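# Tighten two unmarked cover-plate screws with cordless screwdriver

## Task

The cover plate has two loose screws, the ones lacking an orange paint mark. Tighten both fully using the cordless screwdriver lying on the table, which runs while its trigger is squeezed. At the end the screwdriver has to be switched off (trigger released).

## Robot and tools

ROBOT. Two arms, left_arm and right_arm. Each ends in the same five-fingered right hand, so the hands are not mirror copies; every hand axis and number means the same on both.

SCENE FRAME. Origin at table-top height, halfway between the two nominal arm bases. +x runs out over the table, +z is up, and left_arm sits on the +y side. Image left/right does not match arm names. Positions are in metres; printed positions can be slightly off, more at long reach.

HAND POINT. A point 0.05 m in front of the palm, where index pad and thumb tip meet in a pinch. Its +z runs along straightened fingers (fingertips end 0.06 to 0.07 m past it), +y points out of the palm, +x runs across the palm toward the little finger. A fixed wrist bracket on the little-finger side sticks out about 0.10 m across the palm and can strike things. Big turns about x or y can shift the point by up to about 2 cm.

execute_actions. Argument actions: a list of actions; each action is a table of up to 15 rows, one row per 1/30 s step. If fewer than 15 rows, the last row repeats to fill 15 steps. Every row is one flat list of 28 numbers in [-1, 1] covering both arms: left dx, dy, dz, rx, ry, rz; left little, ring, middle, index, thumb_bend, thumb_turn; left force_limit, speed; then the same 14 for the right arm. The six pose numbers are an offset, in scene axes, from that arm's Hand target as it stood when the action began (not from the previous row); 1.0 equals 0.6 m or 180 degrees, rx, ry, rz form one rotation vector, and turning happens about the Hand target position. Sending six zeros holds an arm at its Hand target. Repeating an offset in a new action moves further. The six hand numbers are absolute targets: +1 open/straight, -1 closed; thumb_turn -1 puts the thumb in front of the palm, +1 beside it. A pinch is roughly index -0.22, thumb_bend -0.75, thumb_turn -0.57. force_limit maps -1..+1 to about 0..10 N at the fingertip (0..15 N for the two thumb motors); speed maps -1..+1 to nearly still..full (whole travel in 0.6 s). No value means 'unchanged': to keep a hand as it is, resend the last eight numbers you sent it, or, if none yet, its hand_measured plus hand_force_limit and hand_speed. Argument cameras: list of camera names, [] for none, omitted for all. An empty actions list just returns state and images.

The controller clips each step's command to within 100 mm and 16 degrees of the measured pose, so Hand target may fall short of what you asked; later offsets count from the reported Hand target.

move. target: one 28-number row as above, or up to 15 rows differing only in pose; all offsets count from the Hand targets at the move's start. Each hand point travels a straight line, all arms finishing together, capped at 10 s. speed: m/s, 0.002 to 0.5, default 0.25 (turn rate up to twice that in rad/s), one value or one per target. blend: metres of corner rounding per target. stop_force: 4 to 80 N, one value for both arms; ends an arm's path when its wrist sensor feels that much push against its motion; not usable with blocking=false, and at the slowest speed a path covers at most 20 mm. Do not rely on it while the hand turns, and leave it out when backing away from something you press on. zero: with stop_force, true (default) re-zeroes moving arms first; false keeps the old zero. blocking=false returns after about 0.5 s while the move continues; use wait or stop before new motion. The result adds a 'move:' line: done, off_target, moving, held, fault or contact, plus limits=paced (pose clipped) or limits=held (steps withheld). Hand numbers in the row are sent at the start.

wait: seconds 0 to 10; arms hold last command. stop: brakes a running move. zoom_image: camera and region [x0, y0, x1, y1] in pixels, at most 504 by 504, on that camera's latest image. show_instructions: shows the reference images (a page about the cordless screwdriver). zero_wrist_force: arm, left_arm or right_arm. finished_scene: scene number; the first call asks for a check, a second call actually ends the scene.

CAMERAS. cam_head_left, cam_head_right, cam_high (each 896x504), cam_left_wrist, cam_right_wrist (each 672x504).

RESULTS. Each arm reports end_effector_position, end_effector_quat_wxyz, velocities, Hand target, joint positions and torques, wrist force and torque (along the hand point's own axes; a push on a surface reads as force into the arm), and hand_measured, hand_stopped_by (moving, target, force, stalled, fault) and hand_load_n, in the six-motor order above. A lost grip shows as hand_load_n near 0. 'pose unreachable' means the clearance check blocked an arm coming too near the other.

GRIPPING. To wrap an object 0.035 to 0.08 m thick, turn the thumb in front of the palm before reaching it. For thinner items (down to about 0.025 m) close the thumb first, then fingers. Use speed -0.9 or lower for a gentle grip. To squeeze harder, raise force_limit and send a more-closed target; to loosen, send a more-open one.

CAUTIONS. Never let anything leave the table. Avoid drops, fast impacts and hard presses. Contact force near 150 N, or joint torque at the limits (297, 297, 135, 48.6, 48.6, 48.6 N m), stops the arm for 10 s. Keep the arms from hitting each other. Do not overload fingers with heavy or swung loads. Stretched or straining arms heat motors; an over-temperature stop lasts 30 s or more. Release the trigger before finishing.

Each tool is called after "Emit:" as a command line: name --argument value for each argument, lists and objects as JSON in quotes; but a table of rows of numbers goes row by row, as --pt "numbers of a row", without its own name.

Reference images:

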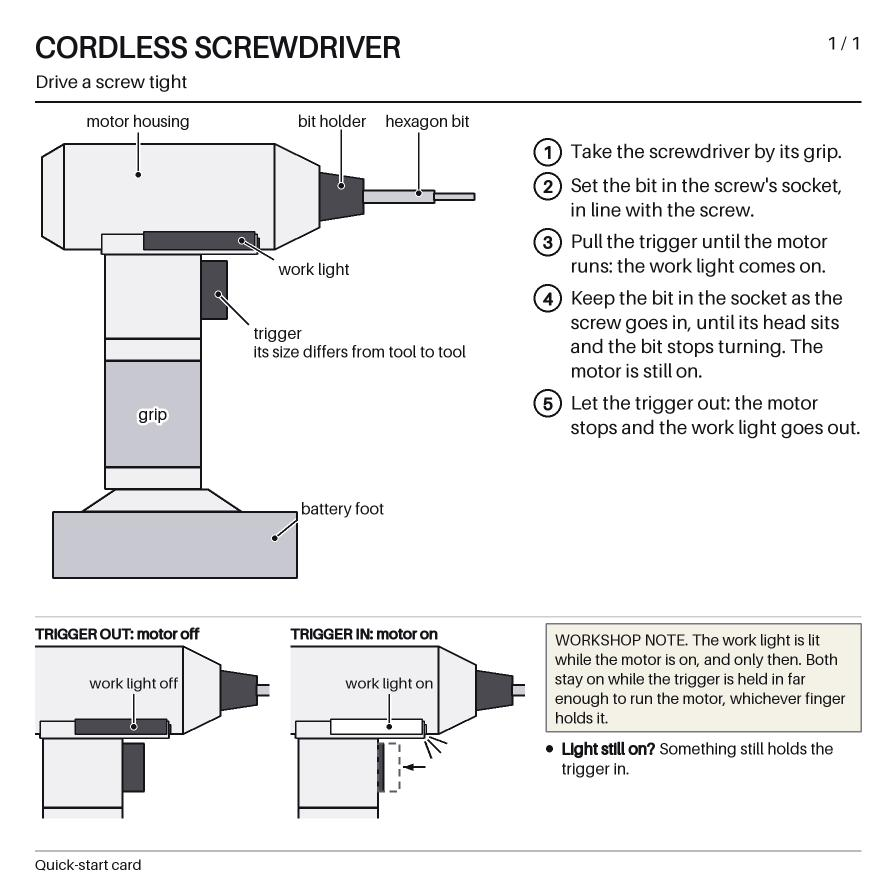

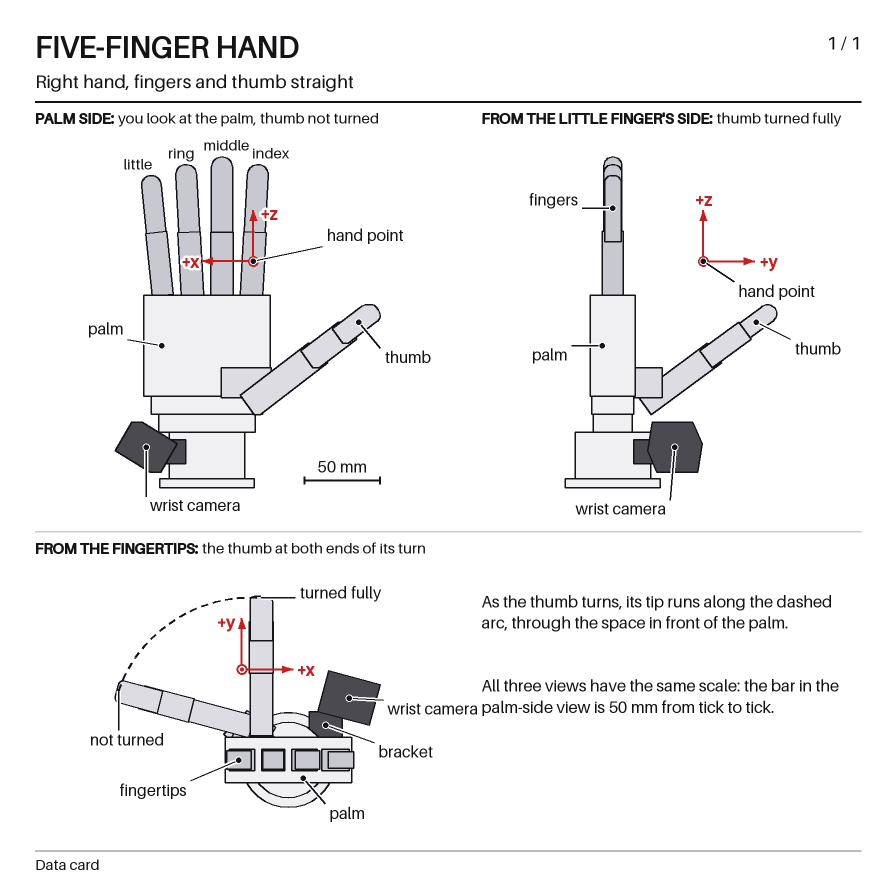

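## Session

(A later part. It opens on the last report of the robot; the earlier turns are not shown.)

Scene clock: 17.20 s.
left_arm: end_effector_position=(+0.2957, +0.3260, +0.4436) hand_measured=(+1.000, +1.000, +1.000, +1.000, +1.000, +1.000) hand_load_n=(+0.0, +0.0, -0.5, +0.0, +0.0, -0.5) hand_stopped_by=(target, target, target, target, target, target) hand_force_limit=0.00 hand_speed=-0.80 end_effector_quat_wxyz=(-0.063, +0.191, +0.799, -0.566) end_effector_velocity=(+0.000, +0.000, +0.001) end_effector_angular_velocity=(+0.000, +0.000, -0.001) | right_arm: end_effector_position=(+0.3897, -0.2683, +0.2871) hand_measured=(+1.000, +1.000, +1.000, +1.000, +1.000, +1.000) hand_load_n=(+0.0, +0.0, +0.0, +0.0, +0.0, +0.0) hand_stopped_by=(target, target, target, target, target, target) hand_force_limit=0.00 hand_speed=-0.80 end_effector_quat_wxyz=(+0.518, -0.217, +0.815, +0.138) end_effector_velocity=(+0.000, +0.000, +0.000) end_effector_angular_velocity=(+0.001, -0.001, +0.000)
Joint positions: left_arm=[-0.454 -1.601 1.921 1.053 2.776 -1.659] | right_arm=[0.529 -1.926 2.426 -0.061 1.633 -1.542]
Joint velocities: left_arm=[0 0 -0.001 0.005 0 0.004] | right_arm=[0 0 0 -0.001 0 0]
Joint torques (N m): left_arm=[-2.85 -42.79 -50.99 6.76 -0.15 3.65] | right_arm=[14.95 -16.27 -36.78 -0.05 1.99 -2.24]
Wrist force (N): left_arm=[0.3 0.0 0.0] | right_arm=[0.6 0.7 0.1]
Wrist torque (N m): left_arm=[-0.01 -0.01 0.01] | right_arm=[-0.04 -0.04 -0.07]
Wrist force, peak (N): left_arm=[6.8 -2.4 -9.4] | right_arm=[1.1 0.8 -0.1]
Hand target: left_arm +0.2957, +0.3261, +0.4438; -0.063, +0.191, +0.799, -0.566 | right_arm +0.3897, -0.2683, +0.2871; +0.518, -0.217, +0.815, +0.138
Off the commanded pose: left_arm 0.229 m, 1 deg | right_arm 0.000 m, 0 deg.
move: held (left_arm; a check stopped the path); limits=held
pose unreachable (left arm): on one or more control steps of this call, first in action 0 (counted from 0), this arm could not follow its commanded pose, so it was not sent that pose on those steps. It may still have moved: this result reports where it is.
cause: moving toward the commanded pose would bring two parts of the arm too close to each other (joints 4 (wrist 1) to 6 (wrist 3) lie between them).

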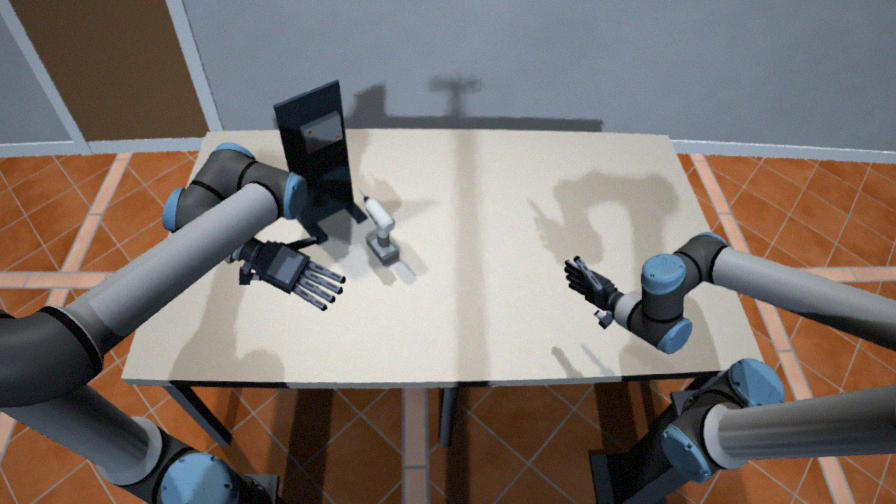

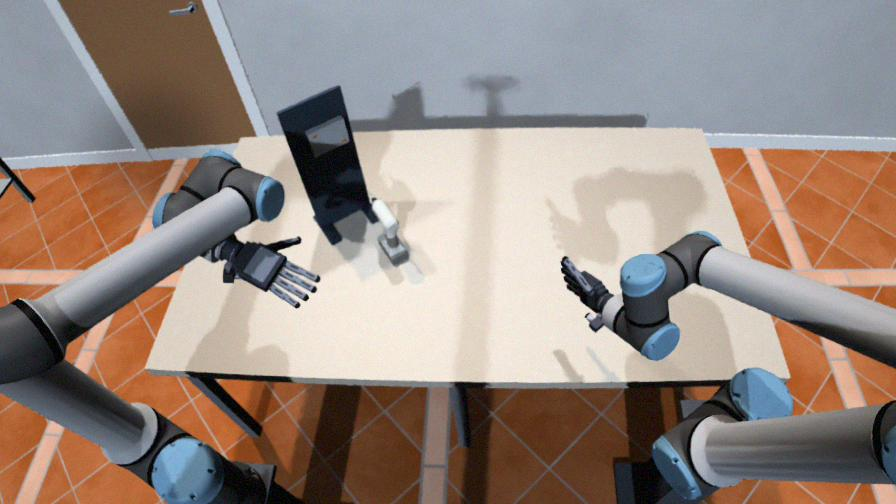

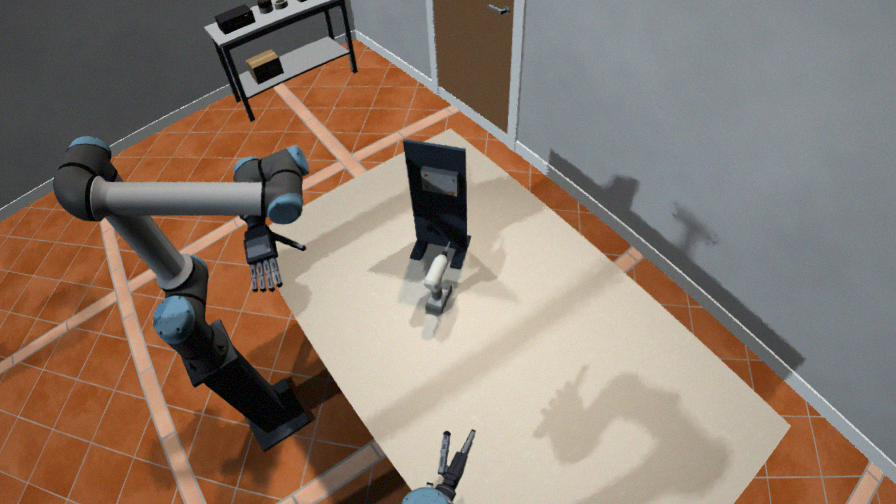

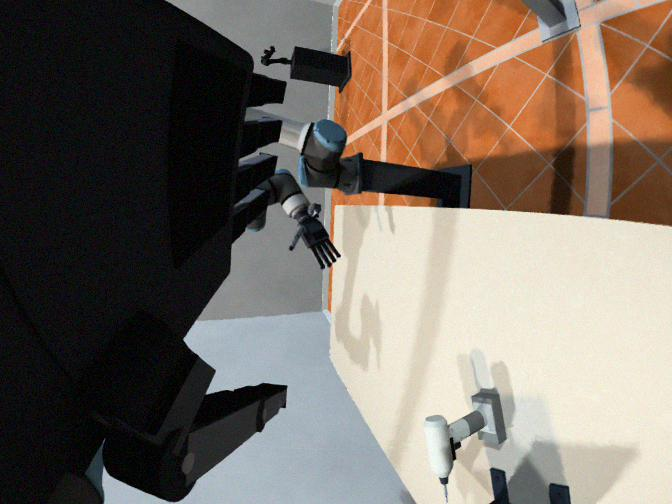

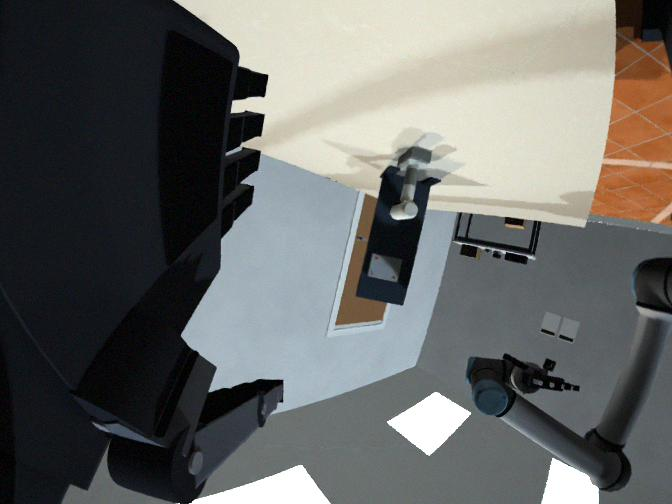

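Emit:
move --target '[0,0,0,0,0,0,1,1,1,1,1,1,0,-0.8,0.33,0.583,-0.1,0.0694,-0.1203,0,1,1,1,1,1,-1,0,0]' --speed 0.25

Emit:
zoom_image --camera "cam_right_wrist" --region '[222, 0, 672, 340]'

Scene clock: 21.33 s.
left_arm: end_effector_position=(+0.2957, +0.3261, +0.4438) hand_measured=(+1.000, +1.000, +1.000, +1.000, +1.000, +1.000) hand_load_n=(+0.0, +0.0, +0.0, +0.0, +0.0, +0.0) hand_stopped_by=(target, target, target, target, target, target) hand_force_limit=0.00 hand_speed=-0.80 end_effector_quat_wxyz=(-0.063, +0.191, +0.799, -0.566) end_effector_velocity=(+0.000, -0.001, +0.000) end_effector_angular_velocity=(-0.002, +0.000, -0.002) | right_arm: end_effector_position=(+0.5876, +0.0814, +0.2279) hand_measured=(+1.000, +1.000, +1.000, +1.000, +1.000, -1.000) hand_load_n=(+0.0, +0.0, +0.0, +0.0, +0.0, -0.5) hand_stopped_by=(target, target, target, target, target, target) hand_force_limit=0.00 hand_speed=0.00 end_effector_quat_wxyz=(+0.683, -0.182, +0.684, +0.182) end_effector_velocity=(+0.001, +0.000, +0.000) end_effector_angular_velocity=(+0.000, +0.000, -0.001)
Joint positions: left_arm=[-0.454 -1.601 1.921 1.053 2.776 -1.659] | right_arm=[0.818 -1.118 1.929 -0.809 1.929 -1.57]
Joint velocities: left_arm=[-0.002 0 0 0 0.002 0.001] | right_arm=[0 0.002 -0.001 0 0 0]
Joint torques (N m): left_arm=[4.55 -39.51 -37.83 7.19 0.45 3.66] | right_arm=[-15.28 -62.37 -36.95 -3.99 -1.4 1.69]
Wrist force (N): left_arm=[0.2 -0.2 0.1] | right_arm=[0.7 0.0 -0.3]
Wrist torque (N m): left_arm=[-0.06 0.00 0.00] | right_arm=[-0.16 0.06 -0.07]
Wrist force, peak (N): left_arm=[0.3 0.1 -0.7] | right_arm=[1.4 1.3 2.3]
Hand target: left_arm +0.2957, +0.3261, +0.4438; -0.063, +0.191, +0.799, -0.566 | right_arm +0.5877, +0.0814, +0.2279; +0.683, -0.182, +0.684, +0.182
Off the commanded pose: left_arm 0.000 m, 0 deg | right_arm 0.001 m, 0 deg.
move: done

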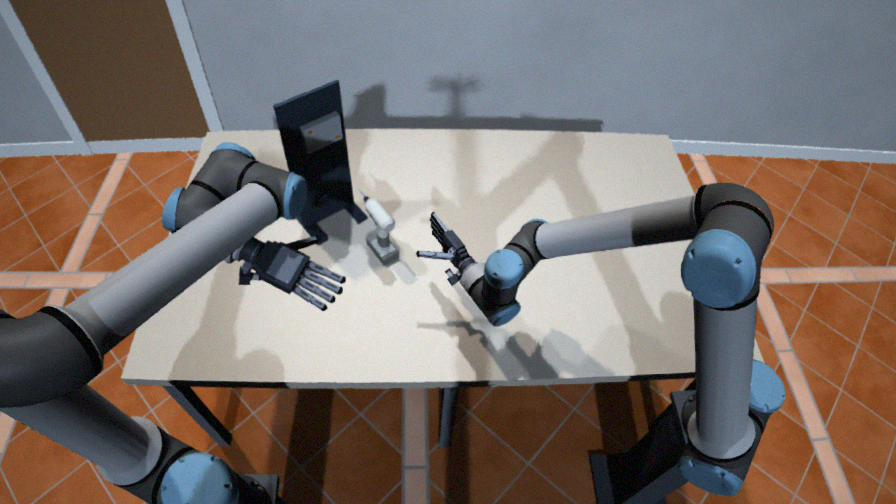

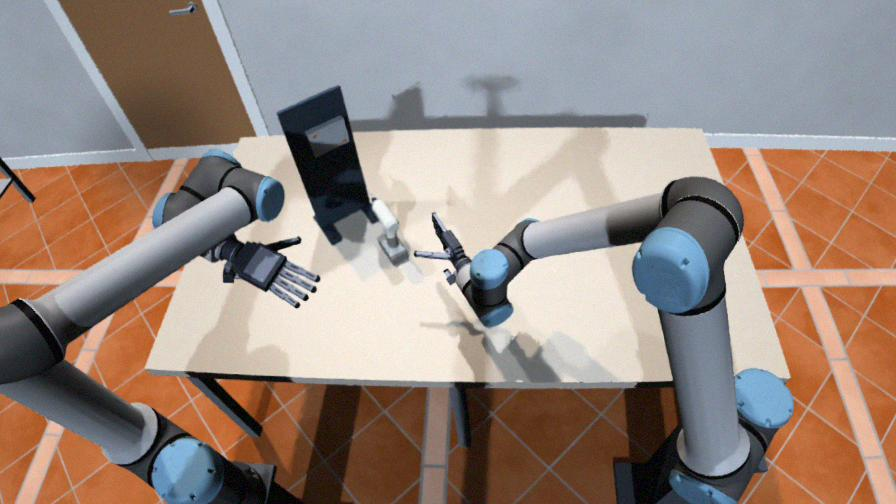

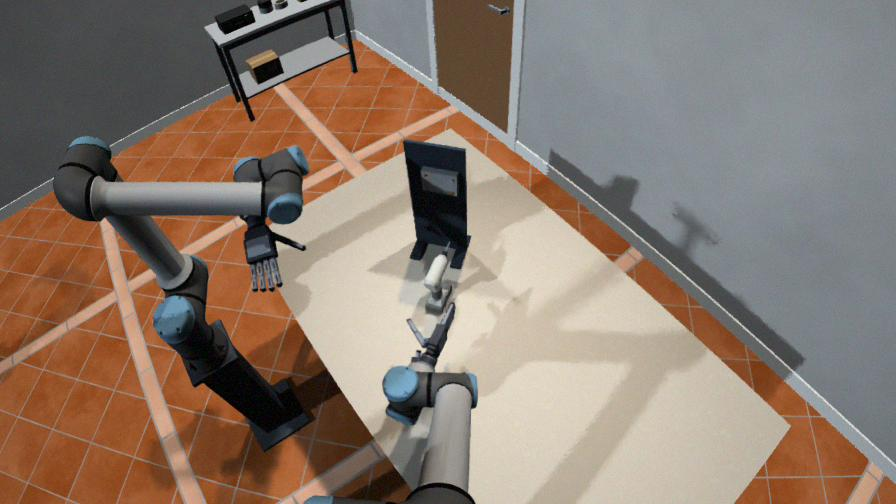

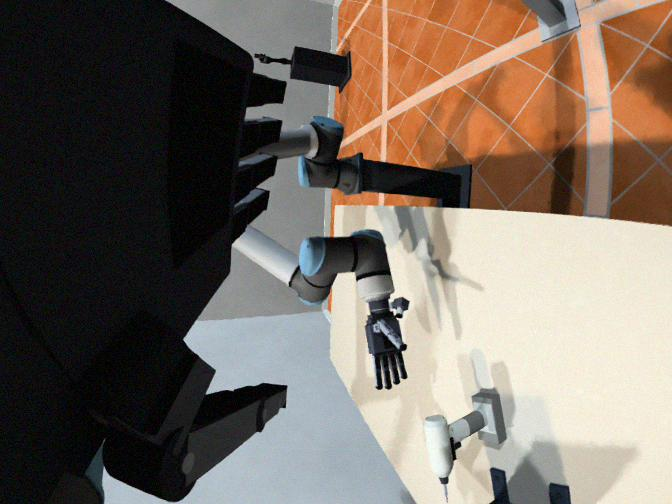

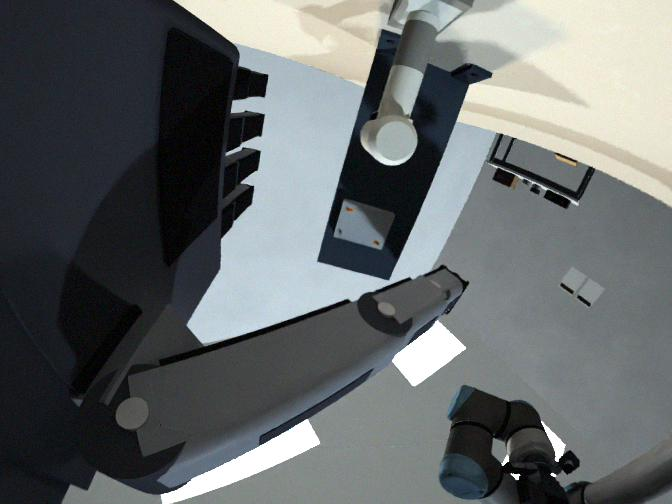

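Scaled by 1.120 from the camera's 672x504 image, which has a finer 960x720 frame.

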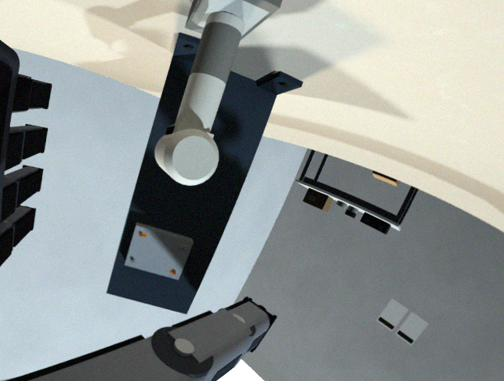

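Emit:
move --target '[0,0,0,0,0,0,1,1,1,1,1,1,0,-0.8,0,0,-0.18,0,0,0,1,1,1,1,1,-1,0,0]' --speed 0.2

Emit:
zoom_image --camera "cam_right_wrist" --region '[222, 0, 672, 340]'

Emit:
zoom_image --camera "cam_head_left" --region '[330, 170, 490, 310]'

Emit:
zoom_image --camera "cam_high" --region '[370, 230, 500, 390]'

Emit:
zoom_image --camera "cam_left_wrist" --region '[300, 220, 580, 504]'

Scene clock: 22.53 s.
left_arm: end_effector_position=(+0.2957, +0.3261, +0.4438) hand_measured=(+1.000, +1.000, +1.000, +1.000, +1.000, +1.000) hand_load_n=(+0.0, -0.5, +0.0, +0.0, +0.0, -0.5) hand_stopped_by=(target, target, target, target, target, target) hand_force_limit=0.00 hand_speed=-0.80 end_effector_quat_wxyz=(-0.063, +0.191, +0.799, -0.566) end_effector_velocity=(+0.000, +0.000, +0.000) end_effector_angular_velocity=(+0.000, +0.000, +0.000) | right_arm: end_effector_position=(+0.5878, +0.0815, +0.1201) hand_measured=(+1.000, +1.000, +1.000, +1.000, +1.000, -1.000) hand_load_n=(+0.0, +0.0, +0.0, +0.0, +0.0, -0.5) hand_stopped_by=(target, target, target, target, target, target) hand_force_limit=0.00 hand_speed=0.00 end_effector_quat_wxyz=(+0.683, -0.182, +0.684, +0.182) end_effector_velocity=(+0.000, +0.000, +0.001) end_effector_angular_velocity=(+0.000, -0.001, +0.000)
Joint positions: left_arm=[-0.454 -1.601 1.921 1.053 2.776 -1.659] | right_arm=[0.818 -0.97 1.956 -0.984 1.929 -1.57]
Joint velocities: left_arm=[0 0 0 0 0 0] | right_arm=[0 -0.001 0 0 0 -0.001]
Joint torques (N m): left_arm=[7.76 -40.24 -35.39 6.39 1.15 3.56] | right_arm=[8.06 -67.09 -29.93 -3.18 1.29 -2.42]
Wrist force (N): left_arm=[0.1 0.3 -0.6] | right_arm=[0.2 0.4 -0.1]
Wrist torque (N m): left_arm=[0.06 0.04 0.01] | right_arm=[-0.13 0.12 -0.10]
Wrist force, peak (N): left_arm=[0.4 0.4 -0.7] | right_arm=[2.8 0.2 -0.4]
Hand target: left_arm +0.2957, +0.3261, +0.4438; -0.063, +0.191, +0.799, -0.566 | right_arm +0.5878, +0.0816, +0.1200; +0.683, -0.182, +0.684, +0.182
Off the commanded pose: left_arm 0.000 m, 0 deg | right_arm 0.000 m, 0 deg.
move: done

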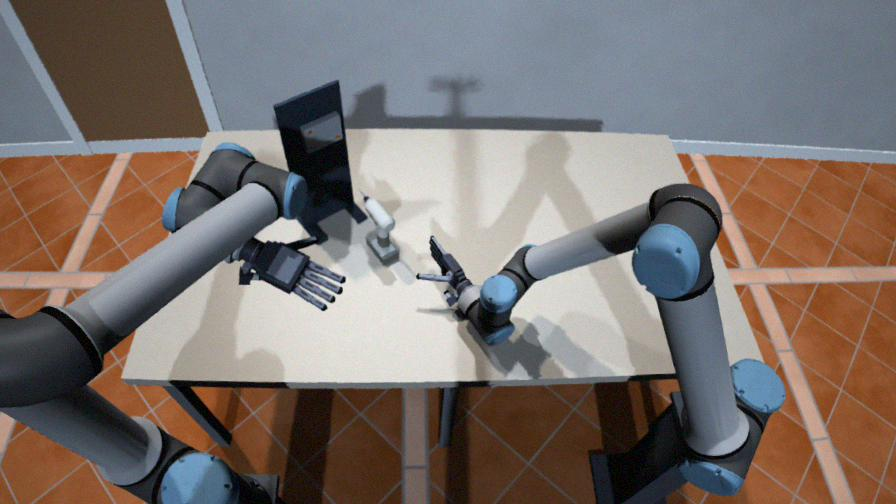

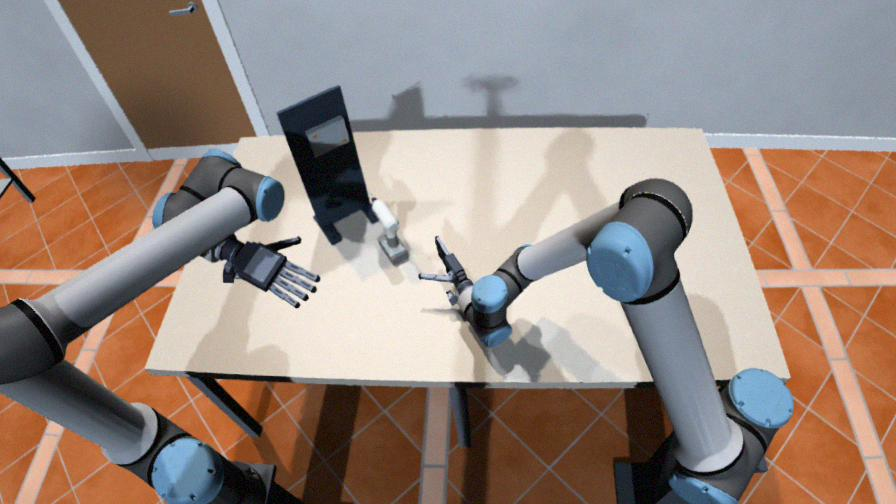

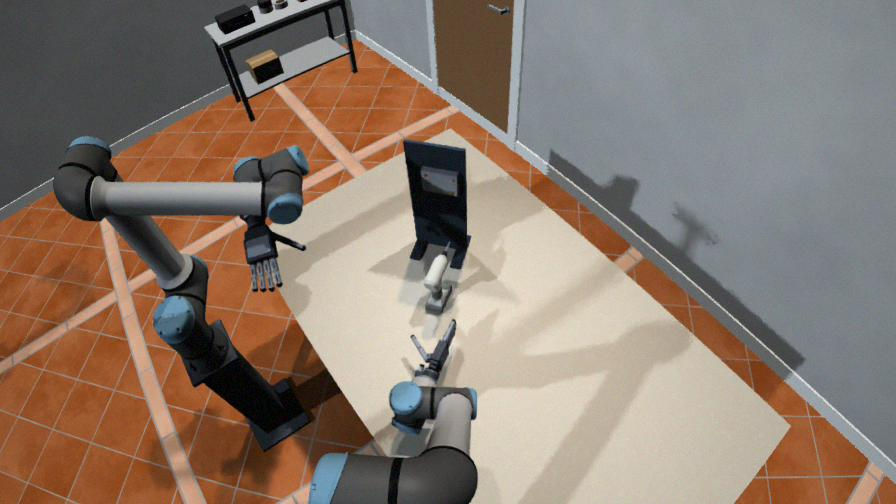

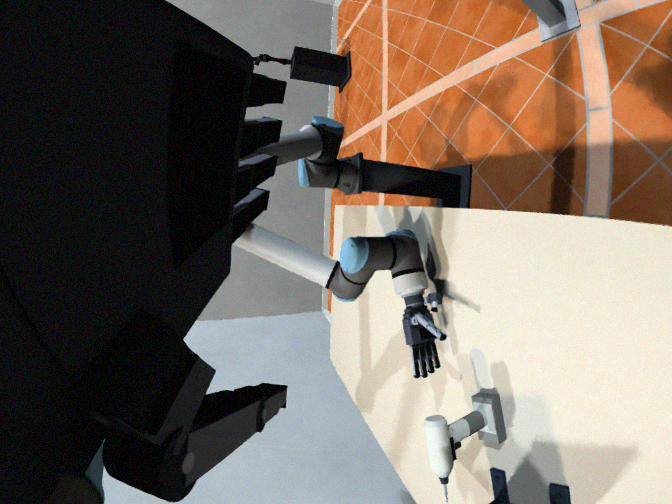

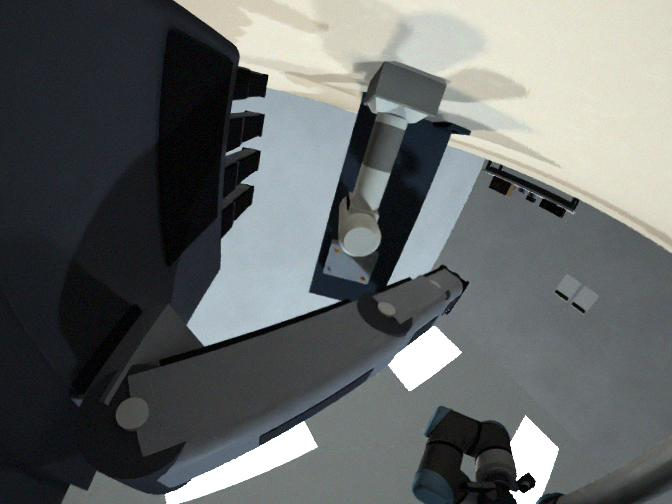

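Scaled by 1.120 from the camera's 672x504 image, which has a finer 960x720 frame.

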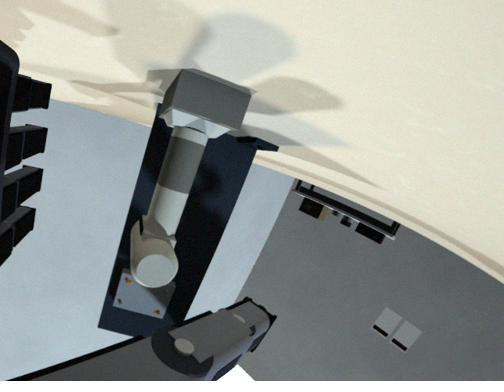

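Scaled by 3.150.

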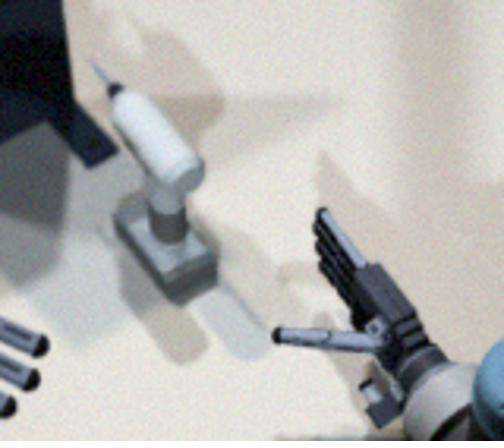

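Scaled by 3.150.

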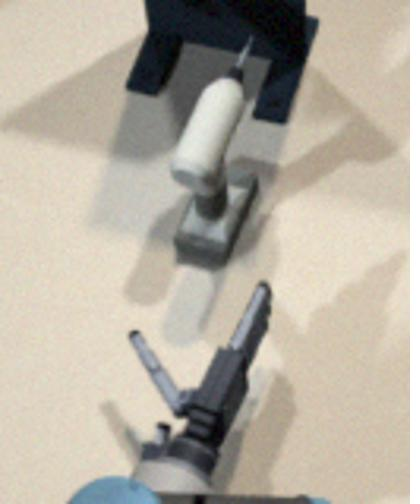

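Scaled by 1.775 from the camera's 672x504 image, which has a finer 960x720 frame.

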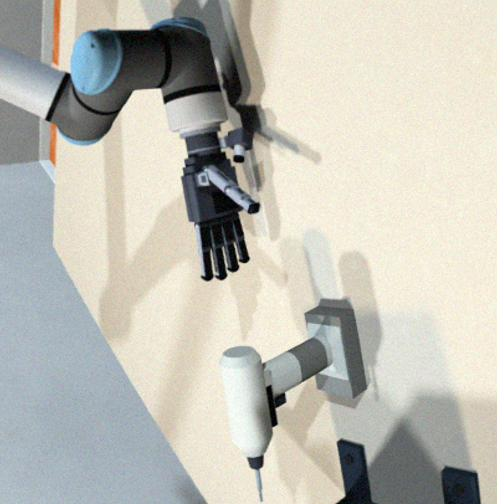

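Emit:
move --target '[0,0,0,0,0,0,1,1,1,1,1,1,0,-0.8,-0.0583,0.101,-0.008,0,0,0,1,1,1,1,1,-1,0,0]' --speed 0.15

Emit:
zoom_image --camera "cam_right_wrist" --region '[222, 0, 558, 252]'

Emit:
zoom_image --camera "cam_high" --region '[370, 230, 500, 390]'

Emit:
zoom_image --camera "cam_left_wrist" --region '[300, 220, 580, 504]'

Scene clock: 24.37 s.
left_arm: end_effector_position=(+0.2957, +0.3261, +0.4438) hand_measured=(+1.000, +1.000, +1.000, +1.000, +1.000, +1.000) hand_load_n=(+0.0, +0.0, +0.0, -0.5, -0.5, +0.0) hand_stopped_by=(target, target, target, target, target, target) hand_force_limit=0.00 hand_speed=-0.80 end_effector_quat_wxyz=(-0.063, +0.191, +0.799, -0.566) end_effector_velocity=(+0.000, +0.001, +0.000) end_effector_angular_velocity=(+0.000, +0.000, +0.002) | right_arm: end_effector_position=(+0.5528, +0.1421, +0.1152) hand_measured=(+1.000, +1.000, +1.000, +1.000, +1.000, -1.000) hand_load_n=(+0.0, +0.0, +0.0, +0.0, +0.0, -0.5) hand_stopped_by=(target, target, target, target, target, target) hand_force_limit=0.00 hand_speed=0.00 end_effector_quat_wxyz=(+0.683, -0.182, +0.684, +0.182) end_effector_velocity=(+0.000, +0.000, +0.001) end_effector_angular_velocity=(+0.001, -0.001, +0.000)
Joint positions: left_arm=[-0.454 -1.601 1.921 1.053 2.776 -1.659] | right_arm=[0.912 -0.92 1.865 -0.944 2.023 -1.57]
Joint velocities: left_arm=[0.002 0 0 0.001 0 0] | right_arm=[0 -0.001 0 0 0 0]
Joint torques (N m): left_arm=[11.32 -31.49 -30.53 6.19 1.74 4.31] | right_arm=[1.84 -85.08 -25.79 -4.88 0.04 0.36]
Wrist force (N): left_arm=[0.1 0.3 -0.3] | right_arm=[0.6 0.3 -0.5]
Wrist torque (N m): left_arm=[0.05 0.03 0.00] | right_arm=[-0.10 0.08 -0.08]
Wrist force, peak (N): left_arm=[0.2 0.2 -1.0] | right_arm=[0.9 2.1 -0.5]
Hand target: left_arm +0.2957, +0.3261, +0.4438; -0.063, +0.191, +0.799, -0.566 | right_arm +0.5528, +0.1421, +0.1153; +0.683, -0.182, +0.684, +0.182
Off the commanded pose: left_arm 0.000 m, 0 deg | right_arm 0.000 m, 0 deg.
move: done

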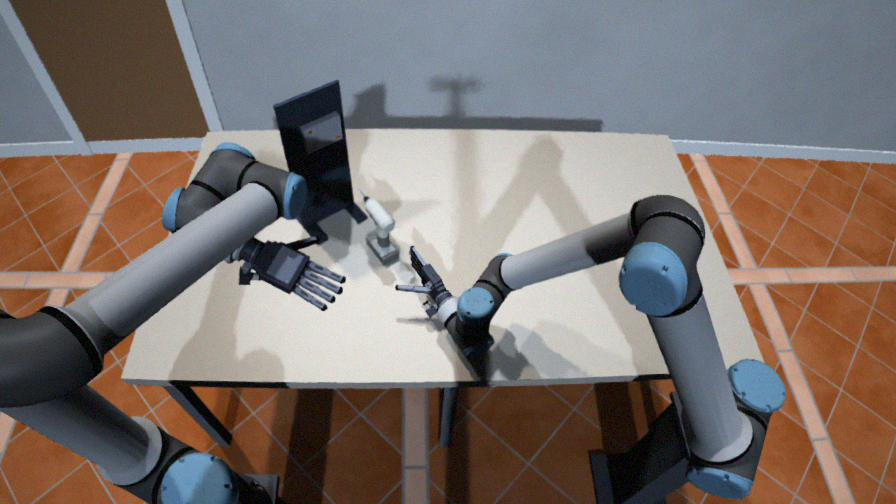

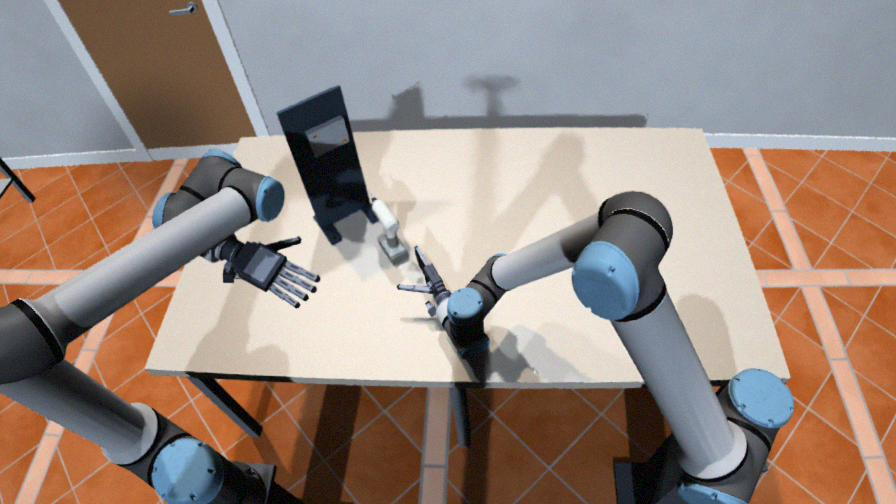

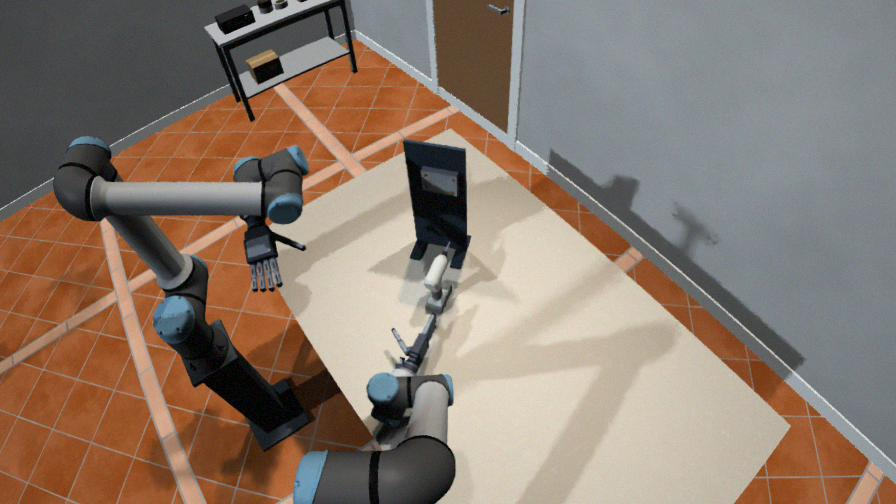

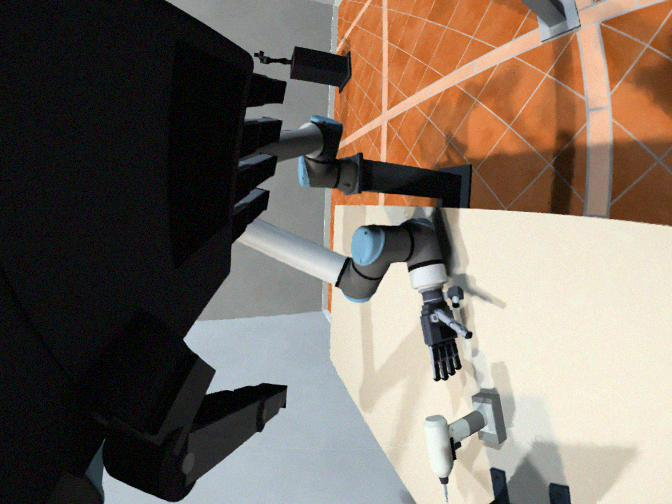

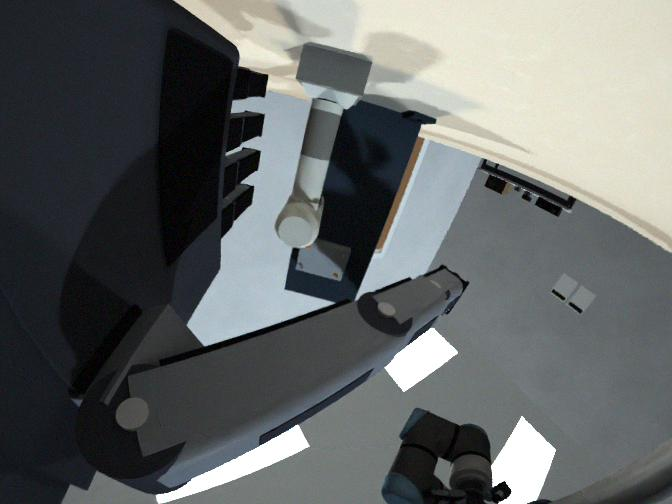

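Scaled by 1.500 from the camera's 672x504 image, which has a finer 960x720 frame.

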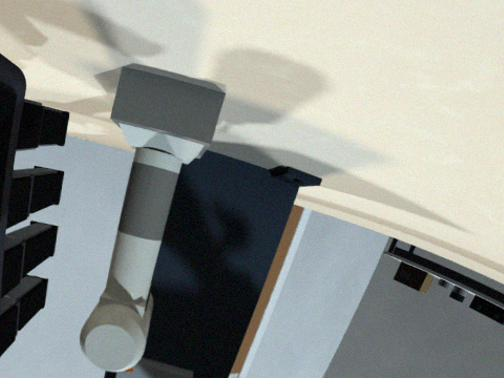

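Scaled by 3.150.

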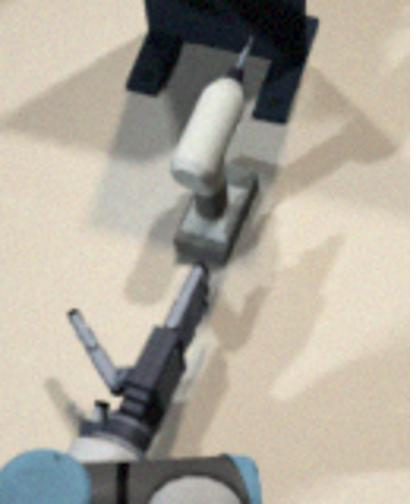

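Scaled by 1.775 from the camera's 672x504 image, which has a finer 960x720 frame.

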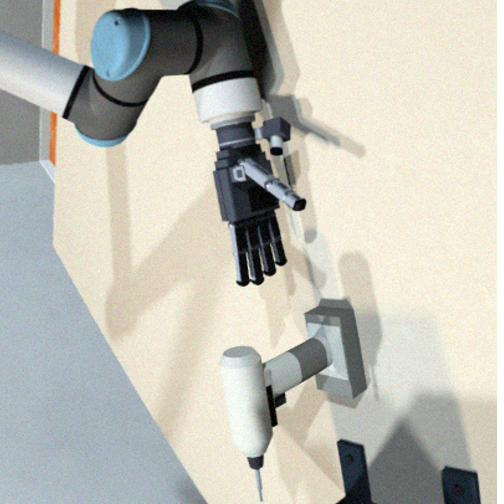

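Emit:
move --target '[0,0,0,0,0,0,1,1,1,1,1,1,0,-0.8,0.092,0.042,-0.003,0,0,0,1,1,1,1,1,-1,0,0]' --speed 0.1 --stop_force 8

Emit:
zoom_image --camera "cam_right_wrist" --region '[222, 0, 558, 252]'

Emit:
zoom_image --camera "cam_high" --region '[370, 230, 500, 390]'

Emit:
zoom_image --camera "cam_left_wrist" --region '[380, 300, 560, 480]'

Scene clock: 26.67 s.
left_arm: end_effector_position=(+0.2957, +0.3261, +0.4438) hand_measured=(+1.000, +1.000, +1.000, +1.000, +1.000, +1.000) hand_load_n=(+0.0, +0.0, +0.0, +0.0, +0.0, -0.5) hand_stopped_by=(target, target, target, target, target, target) hand_force_limit=0.00 hand_speed=-0.80 end_effector_quat_wxyz=(-0.063, +0.191, +0.799, -0.566) end_effector_velocity=(+0.000, +0.000, +0.000) end_effector_angular_velocity=(+0.000, +0.002, +0.001) | right_arm: end_effector_position=(+0.6080, +0.1674, +0.1136) hand_measured=(+1.000, +1.000, +1.000, +1.000, +1.000, -1.000) hand_load_n=(+0.0, +0.0, +0.0, +0.0, +0.0, -0.5) hand_stopped_by=(target, target, target, target, target, target) hand_force_limit=0.00 hand_speed=0.00 end_effector_quat_wxyz=(+0.683, -0.182, +0.684, +0.182) end_effector_velocity=(+0.000, +0.000, +0.000) end_effector_angular_velocity=(+0.000, +0.000, +0.000)
Joint positions: left_arm=[-0.454 -1.601 1.921 1.053 2.776 -1.659] | right_arm=[0.871 -0.871 1.768 -0.895 1.981 -1.57]
Joint velocities: left_arm=[0.001 0.001 0 0.001 0 0] | right_arm=[0 0 0 0 0 0]
Joint torques (N m): left_arm=[7.11 -22.38 -25.44 5.71 2.46 4.31] | right_arm=[13.99 -98.19 -33.5 -4.07 2.01 1.15]
Wrist force (N): left_arm=[0.2 0.3 -0.6] | right_arm=[1.0 0.4 0.0]
Wrist torque (N m): left_arm=[0.07 0.03 0.02] | right_arm=[-0.11 -0.01 -0.06]
Wrist force, peak (N): left_arm=[0.5 -0.4 -0.7] | right_arm=[0.6 0.5 -1.6]
Hand target: left_arm +0.2957, +0.3261, +0.4438; -0.063, +0.191, +0.799, -0.566 | right_arm +0.6080, +0.1674, +0.1135; +0.683, -0.182, +0.684, +0.182
Off the commanded pose: left_arm 0.000 m, 0 deg | right_arm 0.000 m, 0 deg.
move: done

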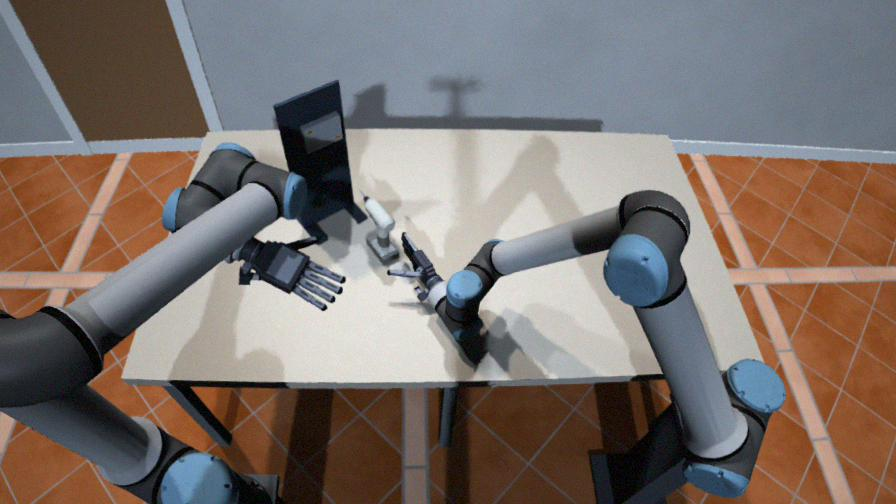

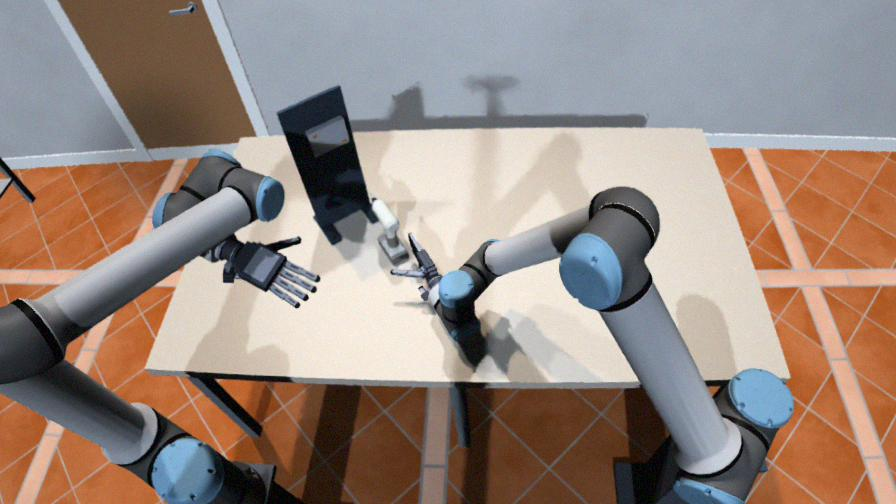

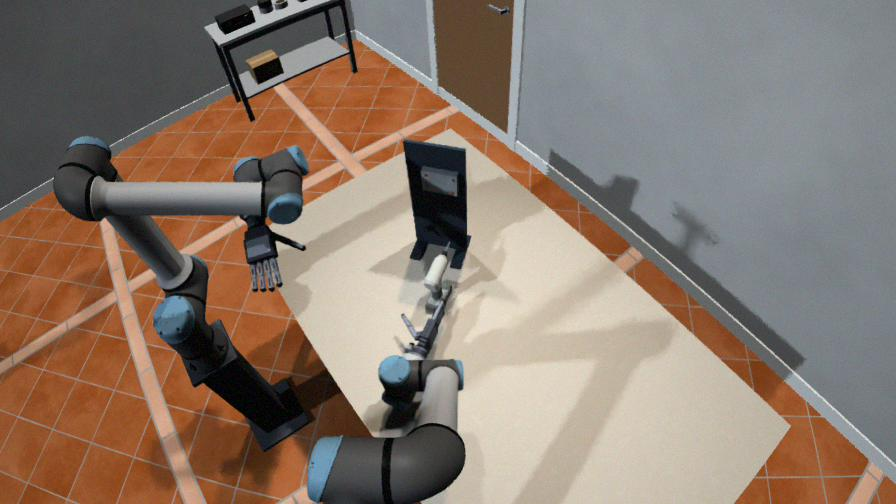

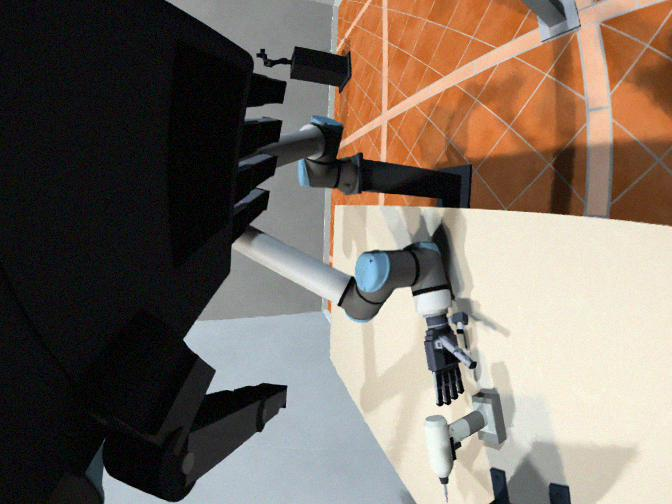

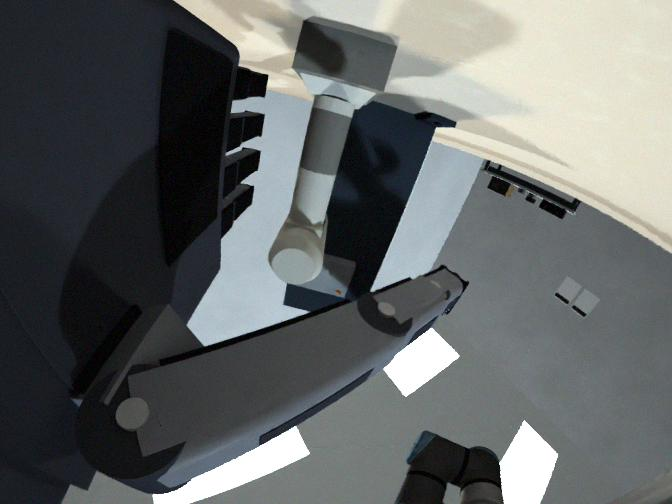

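Scaled by 1.500 from the camera's 672x504 image, which has a finer 960x720 frame.

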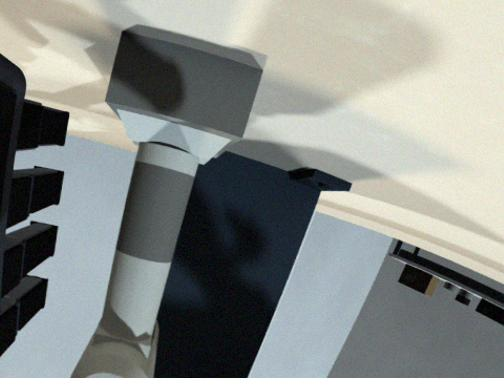

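Scaled by 3.150.

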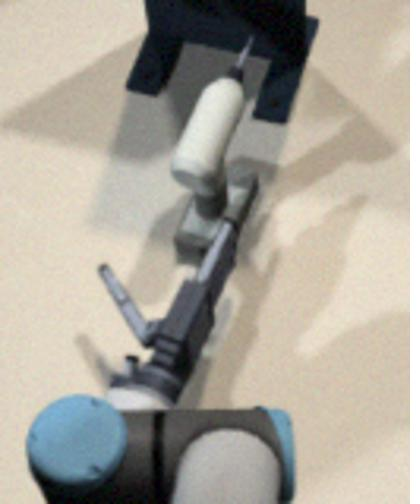

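Scaled by 2.800 from the camera's 672x504 image, which has a finer 960x720 frame.

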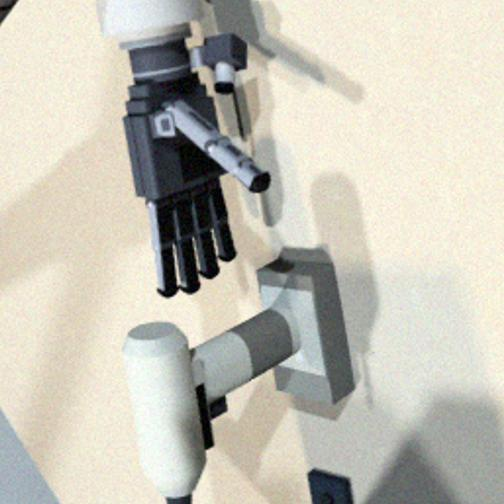

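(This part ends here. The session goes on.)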